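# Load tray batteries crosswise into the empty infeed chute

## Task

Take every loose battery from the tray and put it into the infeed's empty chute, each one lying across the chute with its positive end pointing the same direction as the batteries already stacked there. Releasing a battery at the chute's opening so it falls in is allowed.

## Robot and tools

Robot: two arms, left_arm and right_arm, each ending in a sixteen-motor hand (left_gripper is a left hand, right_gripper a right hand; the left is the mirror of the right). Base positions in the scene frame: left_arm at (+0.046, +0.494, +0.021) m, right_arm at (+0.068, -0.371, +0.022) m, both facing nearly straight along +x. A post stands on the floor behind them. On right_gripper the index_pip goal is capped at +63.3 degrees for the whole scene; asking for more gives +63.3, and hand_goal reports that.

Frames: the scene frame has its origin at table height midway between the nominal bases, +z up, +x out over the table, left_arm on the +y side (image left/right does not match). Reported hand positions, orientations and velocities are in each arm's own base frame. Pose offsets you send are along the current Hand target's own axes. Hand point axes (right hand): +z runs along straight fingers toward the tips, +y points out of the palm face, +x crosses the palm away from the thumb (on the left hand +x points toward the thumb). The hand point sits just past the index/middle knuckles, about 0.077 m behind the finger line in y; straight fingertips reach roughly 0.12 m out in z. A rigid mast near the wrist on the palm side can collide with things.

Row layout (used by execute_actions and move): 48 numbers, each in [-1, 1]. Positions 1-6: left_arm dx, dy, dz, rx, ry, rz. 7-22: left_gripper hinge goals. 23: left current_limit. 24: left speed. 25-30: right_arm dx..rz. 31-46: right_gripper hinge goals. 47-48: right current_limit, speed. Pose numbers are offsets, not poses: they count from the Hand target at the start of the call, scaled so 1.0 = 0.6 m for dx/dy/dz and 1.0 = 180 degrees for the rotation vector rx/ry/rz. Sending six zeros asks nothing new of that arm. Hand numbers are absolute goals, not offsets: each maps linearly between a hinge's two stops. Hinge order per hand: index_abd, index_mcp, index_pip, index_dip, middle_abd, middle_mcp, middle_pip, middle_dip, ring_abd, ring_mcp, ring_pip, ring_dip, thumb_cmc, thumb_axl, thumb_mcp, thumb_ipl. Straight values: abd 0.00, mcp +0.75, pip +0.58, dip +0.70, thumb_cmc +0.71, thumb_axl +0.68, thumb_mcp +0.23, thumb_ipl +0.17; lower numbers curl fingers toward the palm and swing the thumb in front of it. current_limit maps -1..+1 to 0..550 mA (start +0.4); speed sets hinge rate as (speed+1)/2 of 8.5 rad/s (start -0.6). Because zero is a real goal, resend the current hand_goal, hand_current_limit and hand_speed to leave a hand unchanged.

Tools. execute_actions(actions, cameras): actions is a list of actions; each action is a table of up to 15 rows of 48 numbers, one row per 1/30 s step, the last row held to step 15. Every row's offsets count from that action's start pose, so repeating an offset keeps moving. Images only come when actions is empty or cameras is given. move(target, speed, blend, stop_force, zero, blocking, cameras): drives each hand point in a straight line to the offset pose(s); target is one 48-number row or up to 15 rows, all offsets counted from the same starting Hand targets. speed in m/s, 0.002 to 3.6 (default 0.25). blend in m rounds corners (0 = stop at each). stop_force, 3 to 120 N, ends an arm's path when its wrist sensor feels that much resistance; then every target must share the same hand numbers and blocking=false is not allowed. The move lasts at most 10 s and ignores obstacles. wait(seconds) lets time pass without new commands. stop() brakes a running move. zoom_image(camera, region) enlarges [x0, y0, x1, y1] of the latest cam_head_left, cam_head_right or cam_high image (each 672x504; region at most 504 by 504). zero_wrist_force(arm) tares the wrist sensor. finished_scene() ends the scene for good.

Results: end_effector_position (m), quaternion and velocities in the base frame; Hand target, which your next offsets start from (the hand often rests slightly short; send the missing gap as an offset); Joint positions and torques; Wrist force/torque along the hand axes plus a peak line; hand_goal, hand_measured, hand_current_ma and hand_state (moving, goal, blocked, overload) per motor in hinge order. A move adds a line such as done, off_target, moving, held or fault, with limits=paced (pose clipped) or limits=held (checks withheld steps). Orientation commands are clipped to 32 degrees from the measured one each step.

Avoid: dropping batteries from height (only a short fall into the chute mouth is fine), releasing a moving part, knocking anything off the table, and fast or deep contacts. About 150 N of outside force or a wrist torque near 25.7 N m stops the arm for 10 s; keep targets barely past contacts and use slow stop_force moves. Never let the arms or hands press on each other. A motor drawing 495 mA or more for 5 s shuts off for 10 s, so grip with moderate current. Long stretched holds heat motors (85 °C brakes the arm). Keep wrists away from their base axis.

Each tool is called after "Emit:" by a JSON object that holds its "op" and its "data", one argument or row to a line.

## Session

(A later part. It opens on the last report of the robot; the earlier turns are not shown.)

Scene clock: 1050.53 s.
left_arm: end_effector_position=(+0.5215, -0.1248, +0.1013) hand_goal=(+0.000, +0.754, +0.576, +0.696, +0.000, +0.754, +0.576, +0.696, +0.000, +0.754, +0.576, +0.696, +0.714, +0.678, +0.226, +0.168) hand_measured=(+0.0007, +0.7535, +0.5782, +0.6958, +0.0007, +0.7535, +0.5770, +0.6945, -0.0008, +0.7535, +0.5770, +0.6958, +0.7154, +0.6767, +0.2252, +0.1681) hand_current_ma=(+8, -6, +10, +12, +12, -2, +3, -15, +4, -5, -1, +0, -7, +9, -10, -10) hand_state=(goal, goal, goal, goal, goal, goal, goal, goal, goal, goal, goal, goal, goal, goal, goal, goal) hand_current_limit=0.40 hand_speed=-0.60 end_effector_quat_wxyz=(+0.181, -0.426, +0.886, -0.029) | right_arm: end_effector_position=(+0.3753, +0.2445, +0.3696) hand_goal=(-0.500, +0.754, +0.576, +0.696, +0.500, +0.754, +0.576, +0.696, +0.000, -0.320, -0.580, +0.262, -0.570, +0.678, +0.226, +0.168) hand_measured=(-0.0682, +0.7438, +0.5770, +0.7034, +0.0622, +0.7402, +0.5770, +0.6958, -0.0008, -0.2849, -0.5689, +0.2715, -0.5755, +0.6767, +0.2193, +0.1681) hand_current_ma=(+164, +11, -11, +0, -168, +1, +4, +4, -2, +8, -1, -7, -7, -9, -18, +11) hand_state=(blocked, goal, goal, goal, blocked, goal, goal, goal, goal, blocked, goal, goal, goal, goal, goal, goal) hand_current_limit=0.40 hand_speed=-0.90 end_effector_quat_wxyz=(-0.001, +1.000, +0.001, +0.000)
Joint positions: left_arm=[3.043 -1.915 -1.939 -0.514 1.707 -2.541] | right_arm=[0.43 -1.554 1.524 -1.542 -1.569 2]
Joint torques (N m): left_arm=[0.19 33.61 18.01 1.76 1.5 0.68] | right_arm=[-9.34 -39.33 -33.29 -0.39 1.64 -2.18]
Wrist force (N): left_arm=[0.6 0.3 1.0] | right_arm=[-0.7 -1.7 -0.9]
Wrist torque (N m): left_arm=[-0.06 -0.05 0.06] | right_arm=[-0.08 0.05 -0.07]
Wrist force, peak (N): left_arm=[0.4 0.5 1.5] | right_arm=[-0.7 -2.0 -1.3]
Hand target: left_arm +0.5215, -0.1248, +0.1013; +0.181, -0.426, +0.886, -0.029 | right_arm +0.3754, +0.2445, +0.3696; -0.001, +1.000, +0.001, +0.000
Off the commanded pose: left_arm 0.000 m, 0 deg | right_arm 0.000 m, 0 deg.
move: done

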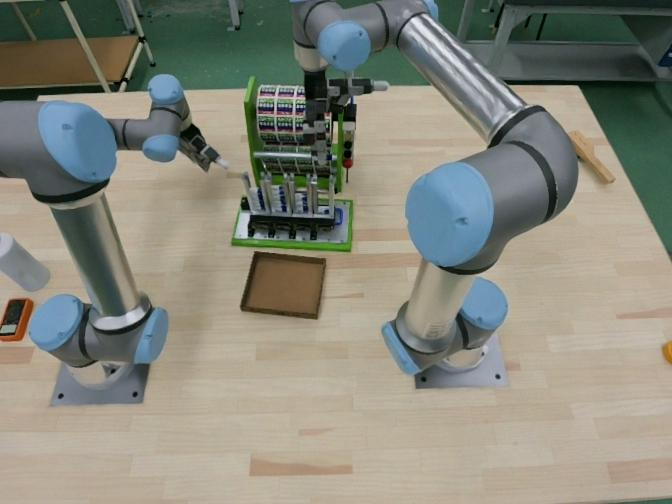

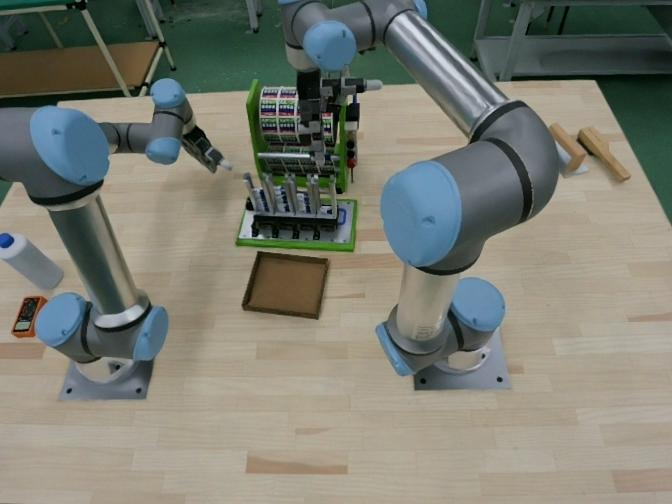

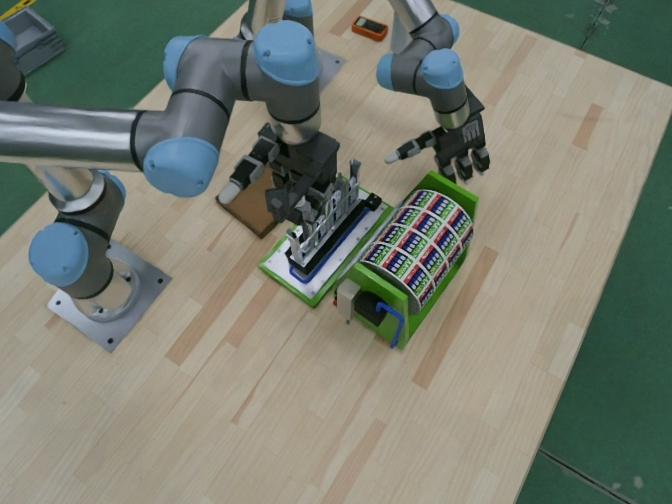

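Emit:
{"op": "move", "data": {
  "target": [0,0,0,0,0,0, 0,0.754,0.576,0.696,0,0.754,0.576,0.696,0,0.754,0.576,0.696,0.714,0.678,0.226,0.168,0.4,-0.6, 0,0.001,0.11,0,0,0, -0.5,0.754,0.576,0.696,0.5,0.754,0.576,0.696,0,-0.32,-0.58,0.262,-0.571,0.678,0.226,0.168,0.4,-0.9],
  "speed": 0.05
}}

Emit:
{"op": "move", "data": {
  "target": [0,0,0,0,0,0, 0,0.754,0.576,0.696,0,0.754,0.576,0.696,0,0.754,0.576,0.696,0.714,0.678,0.226,0.168,0.4,-0.6, 0,0,0.048,0,0,0, -0.5,0.754,0.576,0.696,0.5,0.754,0.576,0.696,0,-0.32,-0.58,0.262,-0.571,0.678,0.226,0.168,0.4,-0.9],
  "speed": 0.006,
  "stop_force": 3,
  "cameras": ["all"]
}}

Emit:
{"op": "zoom_image", "data": {
  "camera": "cam_head_left",
  "region": [300, 165, 350, 225]
}}

Emit:
{"op": "zoom_image", "data": {
  "camera": "cam_head_right",
  "region": [300, 165, 350, 225]
}}

Scene clock: 1097.50 s.
left_arm: end_effector_position=(+0.5215, -0.1248, +0.1013) hand_goal=(+0.000, +0.754, +0.576, +0.696, +0.000, +0.754, +0.576, +0.696, +0.000, +0.754, +0.576, +0.696, +0.714, +0.678, +0.226, +0.168) hand_measured=(+0.0007, +0.7511, +0.5770, +0.6958, +0.0007, +0.7511, +0.5770, +0.6945, -0.0008, +0.7535, +0.5770, +0.6958, +0.7142, +0.6777, +0.2242, +0.1681) hand_current_ma=(+7, -12, +0, -2, +1, -7, +2, +5, +12, -3, -1, +1, -6, +2, -2, -10) hand_state=(goal, goal, goal, goal, goal, goal, goal, goal, goal, goal, goal, goal, goal, goal, goal, goal) hand_current_limit=0.40 hand_speed=-0.60 end_effector_quat_wxyz=(+0.181, -0.426, +0.886, -0.029) | right_arm: end_effector_position=(+0.3754, +0.2440, +0.3037) hand_goal=(-0.500, +0.754, +0.576, +0.696, +0.500, +0.754, +0.576, +0.696, +0.000, -0.320, -0.580, +0.262, -0.570, +0.678, +0.226, +0.168) hand_measured=(-0.0682, +0.7450, +0.5770, +0.7034, +0.0622, +0.7402, +0.5770, +0.6958, -0.0008, -0.2861, -0.5689, +0.2715, -0.5755, +0.6767, +0.2193, +0.1681) hand_current_ma=(+151, +11, -5, -7, -177, +11, +6, +7, +5, -1, -4, -22, -6, -1, -11, +12) hand_state=(blocked, goal, goal, goal, blocked, goal, goal, goal, goal, blocked, goal, goal, goal, goal, goal, goal) hand_current_limit=0.40 hand_speed=-0.90 end_effector_quat_wxyz=(-0.001, +1.000, +0.001, +0.000)
Joint positions: left_arm=[3.043 -1.915 -1.939 -0.514 1.707 -2.541] | right_arm=[0.429 -1.546 1.685 -1.71 -1.569 1.998]
Joint torques (N m): left_arm=[0.42 33.74 17.42 1.76 1.53 0.84] | right_arm=[-9.8 -12.47 -8.79 -4.06 0.44 -2.52]
Wrist force (N): left_arm=[0.3 0.0 1.5] | right_arm=[-0.6 -1.6 -0.8]
Wrist torque (N m): left_arm=[-0.13 -0.02 0.04] | right_arm=[-0.09 0.03 -0.04]
Wrist force, peak (N): left_arm=[-0.3 0.3 1.7] | right_arm=[-0.7 -2.1 -0.9]
Hand target: left_arm +0.5215, -0.1248, +0.1013; +0.181, -0.426, +0.886, -0.029 | right_arm +0.3754, +0.2440, +0.3036; -0.001, +1.000, +0.001, +0.000
Off the commanded pose: left_arm 0.000 m, 0 deg | right_arm 0.000 m, 0 deg.
move: done

Scene clock: 1103.17 s.
left_arm: end_effector_position=(+0.5215, -0.1248, +0.1013) hand_goal=(+0.000, +0.754, +0.576, +0.696, +0.000, +0.754, +0.576, +0.696, +0.000, +0.754, +0.576, +0.696, +0.714, +0.678, +0.226, +0.168) hand_measured=(+0.0007, +0.7535, +0.5744, +0.6958, +0.0007, +0.7535, +0.5770, +0.6958, -0.0008, +0.7535, +0.5770, +0.6971, +0.7154, +0.6777, +0.2242, +0.1681) hand_current_ma=(+1, +3, +15, +2, +13, +5, +0, -2, +5, +4, +0, -6, -8, +0, -4, -5) hand_state=(goal, goal, goal, goal, goal, goal, goal, goal, goal, goal, goal, goal, goal, goal, goal, goal) hand_current_limit=0.40 hand_speed=-0.60 end_effector_quat_wxyz=(+0.181, -0.426, +0.886, -0.029) | right_arm: end_effector_position=(+0.3754, +0.2441, +0.2748) hand_goal=(-0.500, +0.754, +0.576, +0.696, +0.500, +0.754, +0.576, +0.696, +0.000, -0.320, -0.580, +0.262, -0.570, +0.678, +0.226, +0.168) hand_measured=(-0.0682, +0.7450, +0.5770, +0.7034, +0.0637, +0.7378, +0.5744, +0.6958, -0.0008, -0.2861, -0.5689, +0.2715, -0.5755, +0.6777, +0.2193, +0.1681) hand_current_ma=(+152, +5, -19, +0, -159, +4, +13, +2, +23, -3, -1, -9, -13, +2, -1, +9) hand_state=(blocked, goal, goal, goal, blocked, goal, goal, goal, goal, blocked, goal, goal, goal, goal, goal, goal) hand_current_limit=0.40 hand_speed=-0.90 end_effector_quat_wxyz=(-0.001, +1.000, +0.001, +0.000)
Joint positions: left_arm=[3.043 -1.915 -1.939 -0.514 1.707 -2.541] | right_arm=[0.429 -1.534 1.747 -1.785 -1.569 1.998]
Joint torques (N m): left_arm=[-0.32 33.07 17.62 1.63 1.62 1.07] | right_arm=[9.21 -11.74 -8.59 -4.28 -1.7 1.63]
Wrist force (N): left_arm=[0.1 0.3 1.4] | right_arm=[-1.6 -1.6 -1.2]
Wrist torque (N m): left_arm=[-0.09 0.01 0.01] | right_arm=[-0.05 0.03 -0.12]
Wrist force, peak (N): left_arm=[-0.3 0.2 1.7] | right_arm=[-1.6 -1.8 -1.7]
Hand target: left_arm +0.5215, -0.1248, +0.1013; +0.181, -0.426, +0.886, -0.029 | right_arm +0.3754, +0.2441, +0.2748; -0.001, +1.000, +0.001, +0.000
Off the commanded pose: left_arm 0.000 m, 0 deg | right_arm 0.000 m, 0 deg.
move: done

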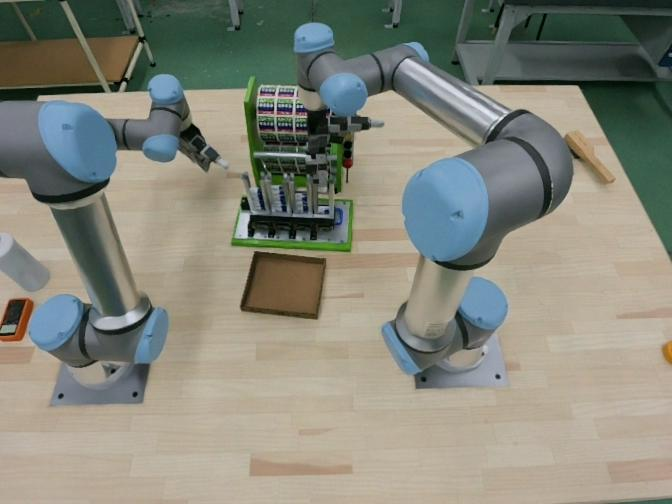

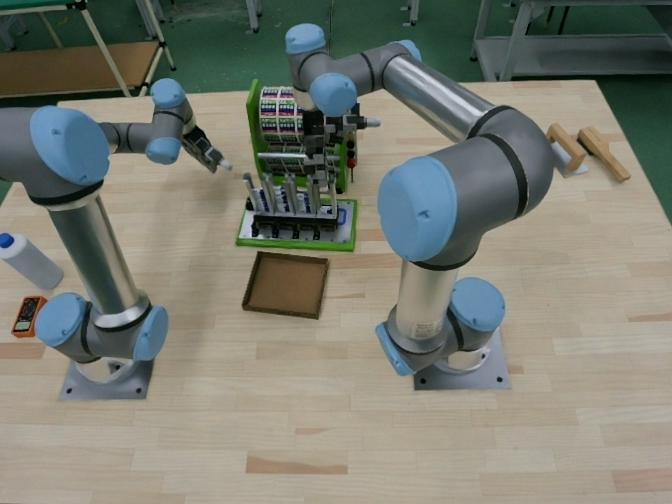

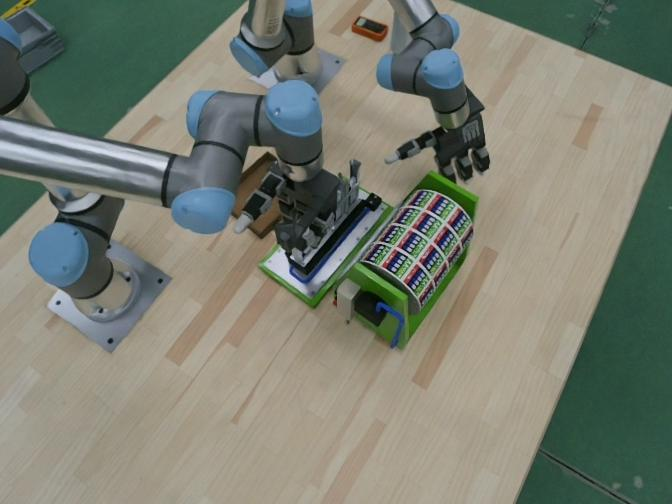

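Scaled by 8.400 from the camera's image (finer frame: 960x720).

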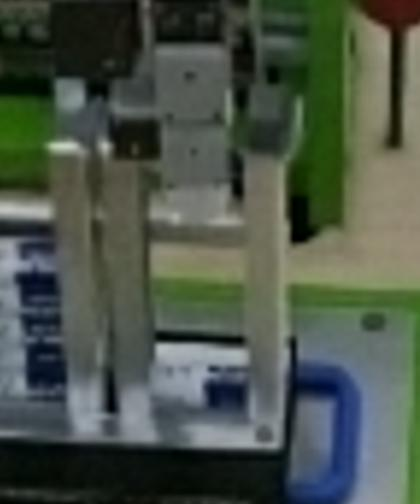

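Scaled by 8.400 from the camera's image (finer frame: 960x720).

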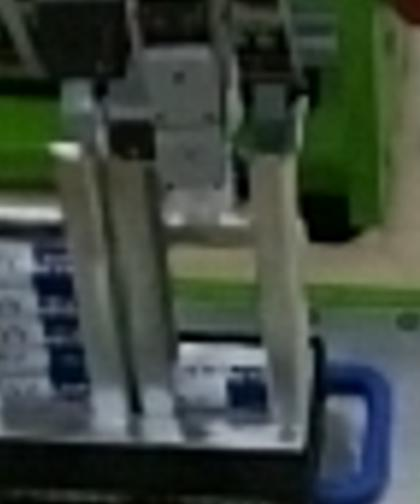

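Emit:
{"op": "move", "data": {
  "target": [0,0,0,0,0,0, 0,0.754,0.576,0.696,0,0.754,0.576,0.696,0,0.754,0.576,0.696,0.714,0.678,0.226,0.168,0.4,-0.6, 0,0,0,0,0,0, 0.06,0.754,0.576,0.696,-0.06,0.754,0.576,0.696,0,-0.32,-0.58,0.262,-0.571,0.678,0.226,0.168,0.4,-0.9],
  "speed": 0.01
}}

Emit:
{"op": "wait", "data": {
  "seconds": 1.5,
  "cameras": ["all"]
}}

Emit:
{"op": "zoom_image", "data": {
  "camera": "cam_head_left",
  "region": [300, 165, 350, 225]
}}

Emit:
{"op": "zoom_image", "data": {
  "camera": "cam_head_right",
  "region": [300, 165, 350, 225]
}}

Scene clock: 1122.97 s.
left_arm: end_effector_position=(+0.5215, -0.1248, +0.1013) hand_goal=(+0.000, +0.754, +0.576, +0.696, +0.000, +0.754, +0.576, +0.696, +0.000, +0.754, +0.576, +0.696, +0.714, +0.678, +0.226, +0.168) hand_measured=(-0.0008, +0.7535, +0.5770, +0.6971, -0.0008, +0.7535, +0.5757, +0.6971, +0.0007, +0.7523, +0.5757, +0.6958, +0.7129, +0.6767, +0.2242, +0.1681) hand_current_ma=(+0, -8, +17, +4, +3, +3, -5, +0, +1, +6, +1, +5, -15, +6, -6, -11) hand_state=(goal, goal, goal, goal, goal, goal, goal, goal, goal, goal, goal, goal, goal, goal, goal, goal) hand_current_limit=0.40 hand_speed=-0.60 end_effector_quat_wxyz=(+0.181, -0.426, +0.886, -0.029) | right_arm: end_effector_position=(+0.3754, +0.2441, +0.2748) hand_goal=(+0.060, +0.754, +0.576, +0.696, -0.060, +0.754, +0.576, +0.696, +0.000, -0.320, -0.580, +0.262, -0.570, +0.678, +0.226, +0.168) hand_measured=(-0.0682, +0.7450, +0.5770, +0.7034, +0.0637, +0.7378, +0.5744, +0.6958, -0.0008, -0.2861, -0.5689, +0.2715, -0.5755, +0.6777, +0.2193, +0.1672) hand_current_ma=(+58, -2, -4, +11, -74, +3, +5, -4, +5, -3, -3, -12, -12, +0, -8, +12) hand_state=(moving, goal, goal, goal, moving, goal, goal, goal, goal, blocked, goal, goal, goal, goal, goal, goal) hand_current_limit=0.40 hand_speed=-0.90 end_effector_quat_wxyz=(-0.001, +1.000, +0.001, +0.000)
Joint positions: left_arm=[3.043 -1.915 -1.939 -0.514 1.707 -2.541] | right_arm=[0.429 -1.534 1.747 -1.785 -1.569 1.998]
Joint torques (N m): left_arm=[0 33.01 17.65 1.58 1.64 0.96] | right_arm=[7.89 -12.56 -8.66 -4.26 -1.47 1.61]
Wrist force (N): left_arm=[0.1 0.3 1.0] | right_arm=[-1.0 -1.7 -1.3]
Wrist torque (N m): left_arm=[-0.06 0.00 0.01] | right_arm=[-0.07 -0.01 -0.09]
Wrist force, peak (N): left_arm=[0.4 0.6 1.5] | right_arm=[-1.8 -2.0 -1.4]
Hand target: left_arm +0.5215, -0.1248, +0.1013; +0.181, -0.426, +0.886, -0.029 | right_arm +0.3754, +0.2441, +0.2748; -0.001, +1.000, +0.001, +0.000
Off the commanded pose: left_arm 0.000 m, 0 deg | right_arm 0.000 m, 0 deg.
move: done

Scene clock: 1124.47 s.
left_arm: end_effector_position=(+0.5215, -0.1248, +0.1013) hand_goal=(+0.000, +0.754, +0.576, +0.696, +0.000, +0.754, +0.576, +0.696, +0.000, +0.754, +0.576, +0.696, +0.714, +0.678, +0.226, +0.168) hand_measured=(-0.0008, +0.7523, +0.5770, +0.6958, +0.0007, +0.7523, +0.5770, +0.6958, +0.0007, +0.7523, +0.5770, +0.6958, +0.7142, +0.6767, +0.2252, +0.1672) hand_current_ma=(-2, -3, +7, -4, +12, -2, +4, -11, +4, -2, -5, +5, -12, -6, -3, -8) hand_state=(goal, goal, goal, goal, goal, goal, goal, goal, goal, goal, goal, goal, goal, goal, goal, goal) hand_current_limit=0.40 hand_speed=-0.60 end_effector_quat_wxyz=(+0.181, -0.426, +0.886, -0.029) | right_arm: end_effector_position=(+0.3754, +0.2441, +0.2748) hand_goal=(+0.060, +0.754, +0.576, +0.696, -0.060, +0.754, +0.576, +0.696, +0.000, -0.320, -0.580, +0.262, -0.570, +0.678, +0.226, +0.168) hand_measured=(+0.0417, +0.7450, +0.5770, +0.7034, -0.0389, +0.7378, +0.5744, +0.6971, +0.0007, -0.2861, -0.5689, +0.2715, -0.5755, +0.6777, +0.2183, +0.1672) hand_current_ma=(-2, +8, -10, -5, +2, +12, +16, -4, +20, +4, +1, -16, -10, -14, -9, +9) hand_state=(goal, goal, goal, goal, blocked, goal, goal, goal, goal, blocked, goal, goal, goal, goal, goal, goal) hand_current_limit=0.40 hand_speed=-0.90 end_effector_quat_wxyz=(-0.001, +1.000, +0.001, +0.000)
Joint positions: left_arm=[3.043 -1.915 -1.939 -0.514 1.707 -2.541] | right_arm=[0.429 -1.534 1.747 -1.785 -1.569 1.998]
Joint torques (N m): left_arm=[0.48 33.31 18.03 1.62 1.65 0.98] | right_arm=[8.64 -13.42 -9.1 -3.21 -1.43 1.69]
Wrist force (N): left_arm=[0.5 0.1 1.0] | right_arm=[-0.2 -2.0 -1.2]
Wrist torque (N m): left_arm=[-0.08 -0.06 0.06] | right_arm=[-0.09 -0.02 -0.03]
Wrist force, peak (N): left_arm=[0.1 0.8 1.4] | right_arm=[-0.8 -2.1 -1.3]
Hand target: left_arm +0.5215, -0.1248, +0.1013; +0.181, -0.426, +0.886, -0.029 | right_arm +0.3754, +0.2441, +0.2748; -0.001, +1.000, +0.001, +0.000
Off the commanded pose: left_arm 0.000 m, 0 deg | right_arm 0.000 m, 0 deg.
wait: 1.50 s; at rest by 0.17 s

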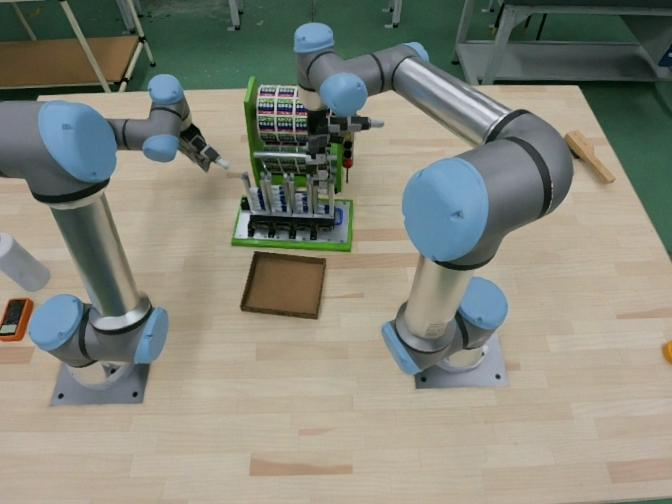

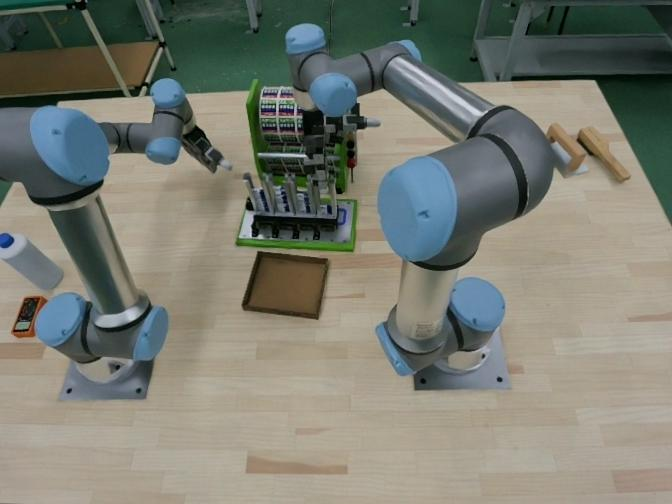

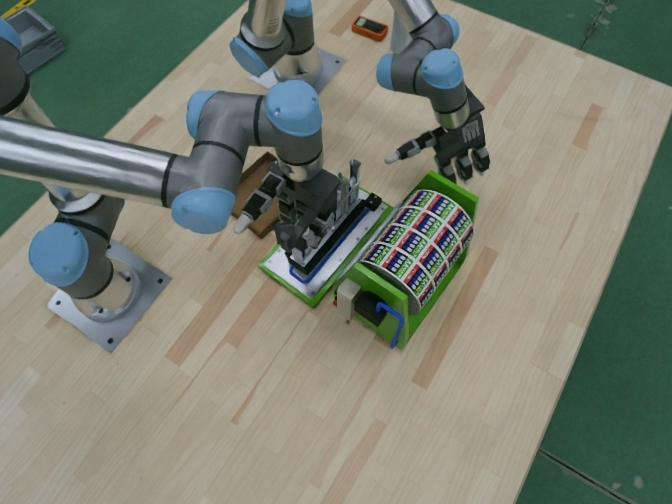

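Scaled by 8.400 from the camera's image (finer frame: 960x720).

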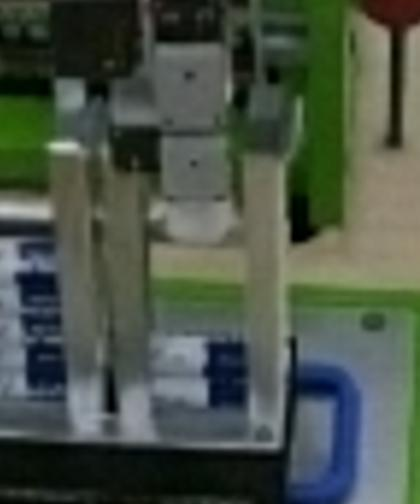

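Scaled by 8.400 from the camera's image (finer frame: 960x720).

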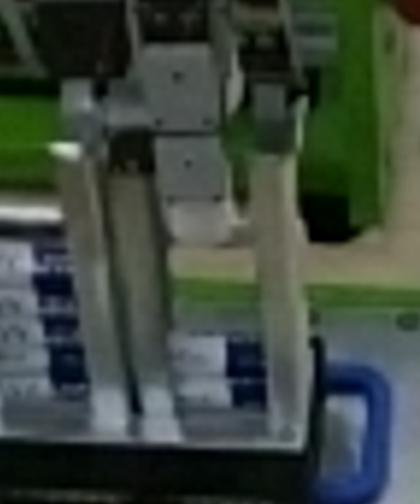

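Both batteries are stacked in the chute, white end left and blue end right, matching the other stacks. Next I'll raise the hand clear.

Emit:
{"op": "move", "data": {
  "target": [
    [0,0,0,0,0,0, 0,0.754,0.576,0.696,0,0.754,0.576,0.696,0,0.754,0.576,0.696,0.714,0.678,0.226,0.168,0.4,-0.6, 0,0,-0.167,0,0,0, 0.06,0.754,0.576,0.696,-0.06,0.754,0.576,0.696,0,-0.32,-0.58,0.262,-0.571,0.678,0.226,0.168,0.4,-0.9],
    [0,0,0,0,0,0, 0,0.754,0.576,0.696,0,0.754,0.576,0.696,0,0.754,0.576,0.696,0.714,0.678,0.226,0.168,0.4,-0.6, 0,0.3,-0.167,0,0,0, 0.06,0.754,0.576,0.696,-0.06,0.754,0.576,0.696,0,-0.32,-0.58,0.262,-0.571,0.678,0.226,0.168,0.4,-0.9]
  ],
  "speed": [0.08, 0.2],
  "blend": 0.02,
  "cameras": ["all"]
}}

Emit:
{"op": "zoom_image", "data": {
  "camera": "cam_head_left",
  "region": [230, 160, 350, 260]
}}

Emit:
{"op": "zoom_image", "data": {
  "camera": "cam_high",
  "region": [260, 150, 390, 310]
}}

Scene clock: 1140.03 s.
left_arm: end_effector_position=(+0.5215, -0.1248, +0.1013) hand_goal=(+0.000, +0.754, +0.576, +0.696, +0.000, +0.754, +0.576, +0.696, +0.000, +0.754, +0.576, +0.696, +0.714, +0.678, +0.226, +0.168) hand_measured=(+0.0007, +0.7535, +0.5770, +0.6958, +0.0007, +0.7535, +0.5770, +0.6971, -0.0008, +0.7535, +0.5757, +0.6971, +0.7142, +0.6767, +0.2232, +0.1672) hand_current_ma=(+1, -11, +3, -5, +14, -5, -2, +0, +10, -3, -8, -15, +4, +4, -9, -9) hand_state=(goal, goal, goal, goal, goal, goal, goal, goal, goal, goal, goal, goal, goal, goal, goal, goal) hand_current_limit=0.40 hand_speed=-0.60 end_effector_quat_wxyz=(+0.181, -0.426, +0.886, -0.029) | right_arm: end_effector_position=(+0.3756, +0.0640, +0.3746) hand_goal=(+0.060, +0.754, +0.576, +0.696, -0.060, +0.754, +0.576, +0.696, +0.000, -0.320, -0.580, +0.262, -0.570, +0.678, +0.226, +0.168) hand_measured=(+0.0417, +0.7438, +0.5770, +0.7034, -0.0389, +0.7366, +0.5731, +0.6971, +0.0007, -0.2861, -0.5689, +0.2702, -0.5755, +0.6777, +0.2193, +0.1681) hand_current_ma=(-9, +13, -19, +12, +3, +6, -3, +7, +5, +0, -15, -9, -6, -7, -9, +6) hand_state=(goal, goal, goal, goal, blocked, goal, goal, goal, goal, blocked, goal, goal, goal, goal, goal, goal) hand_current_limit=0.40 hand_speed=-0.90 end_effector_quat_wxyz=(-0.001, +1.000, +0.001, +0.000)
Joint positions: left_arm=[3.043 -1.915 -1.939 -0.514 1.707 -2.541] | right_arm=[0.038 -1.778 1.712 -1.505 -1.569 1.607]
Joint torques (N m): left_arm=[0.53 32.66 17.49 1.53 1.66 1.23] | right_arm=[-8.27 -28.77 -9.18 -0.22 1.76 -2.4]
Wrist force (N): left_arm=[0.2 0.2 1.1] | right_arm=[-0.3 -1.6 -1.0]
Wrist torque (N m): left_arm=[-0.07 -0.01 0.03] | right_arm=[-0.08 -0.02 -0.04]
Wrist force, peak (N): left_arm=[0.4 0.2 1.7] | right_arm=[-0.5 -2.4 -1.7]
Hand target: left_arm +0.5215, -0.1248, +0.1013; +0.181, -0.426, +0.886, -0.029 | right_arm +0.3757, +0.0639, +0.3746; -0.001, +1.000, +0.001, +0.000
Off the commanded pose: left_arm 0.000 m, 0 deg | right_arm 0.000 m, 0 deg.
move: done

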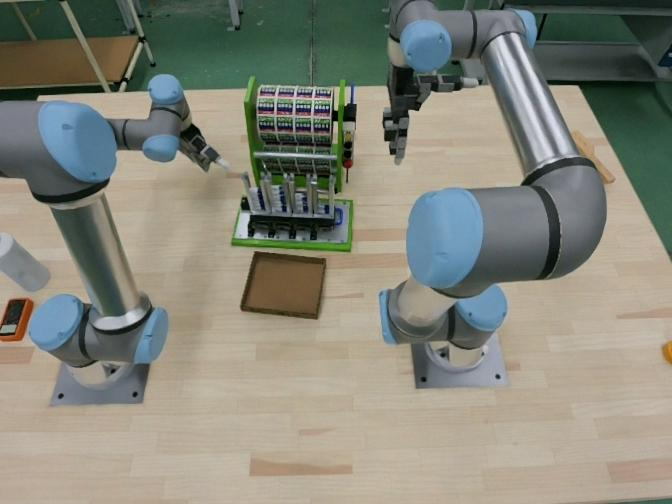

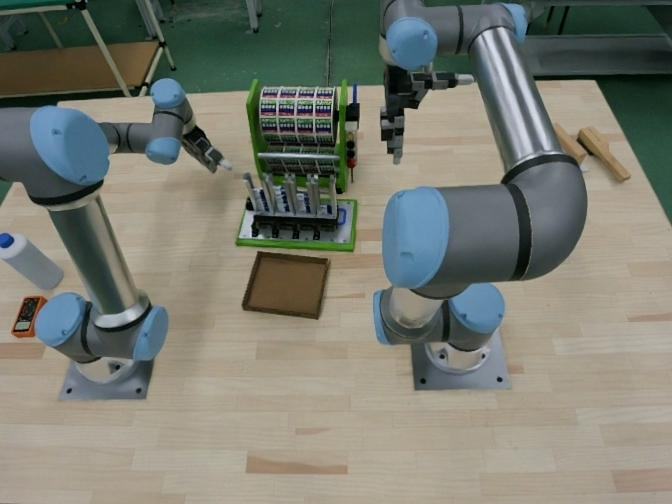

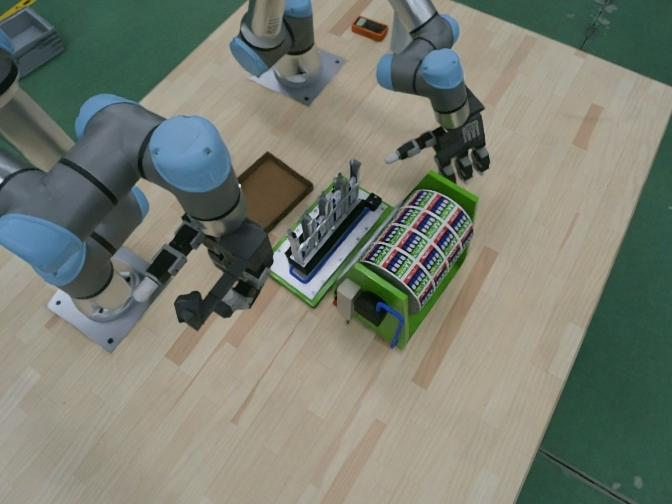

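Scaled by 4.200 from the camera's image (finer frame: 960x720).

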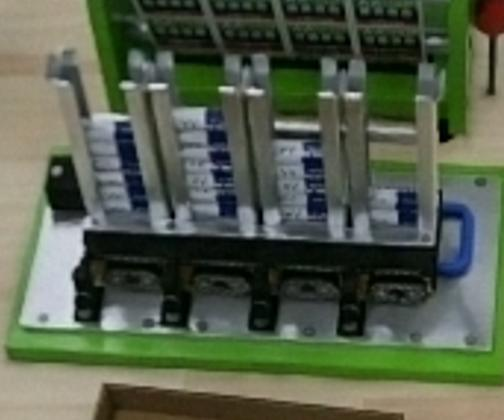

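Scaled by 3.150 from the camera's image (finer frame: 960x720).

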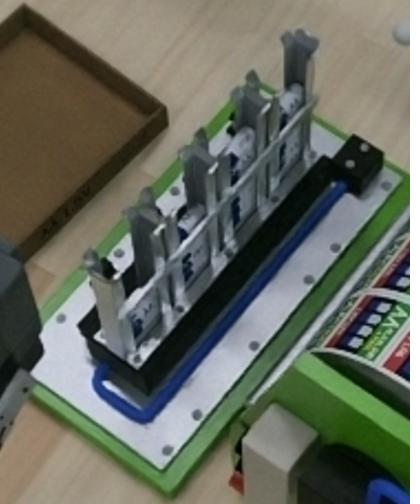

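Both batteries are in the fourth chute, lying flat and facing the same way as the other stacks.

Emit:
{"op": "finished_scene", "data": {

}}

The scene is finished: the task was done.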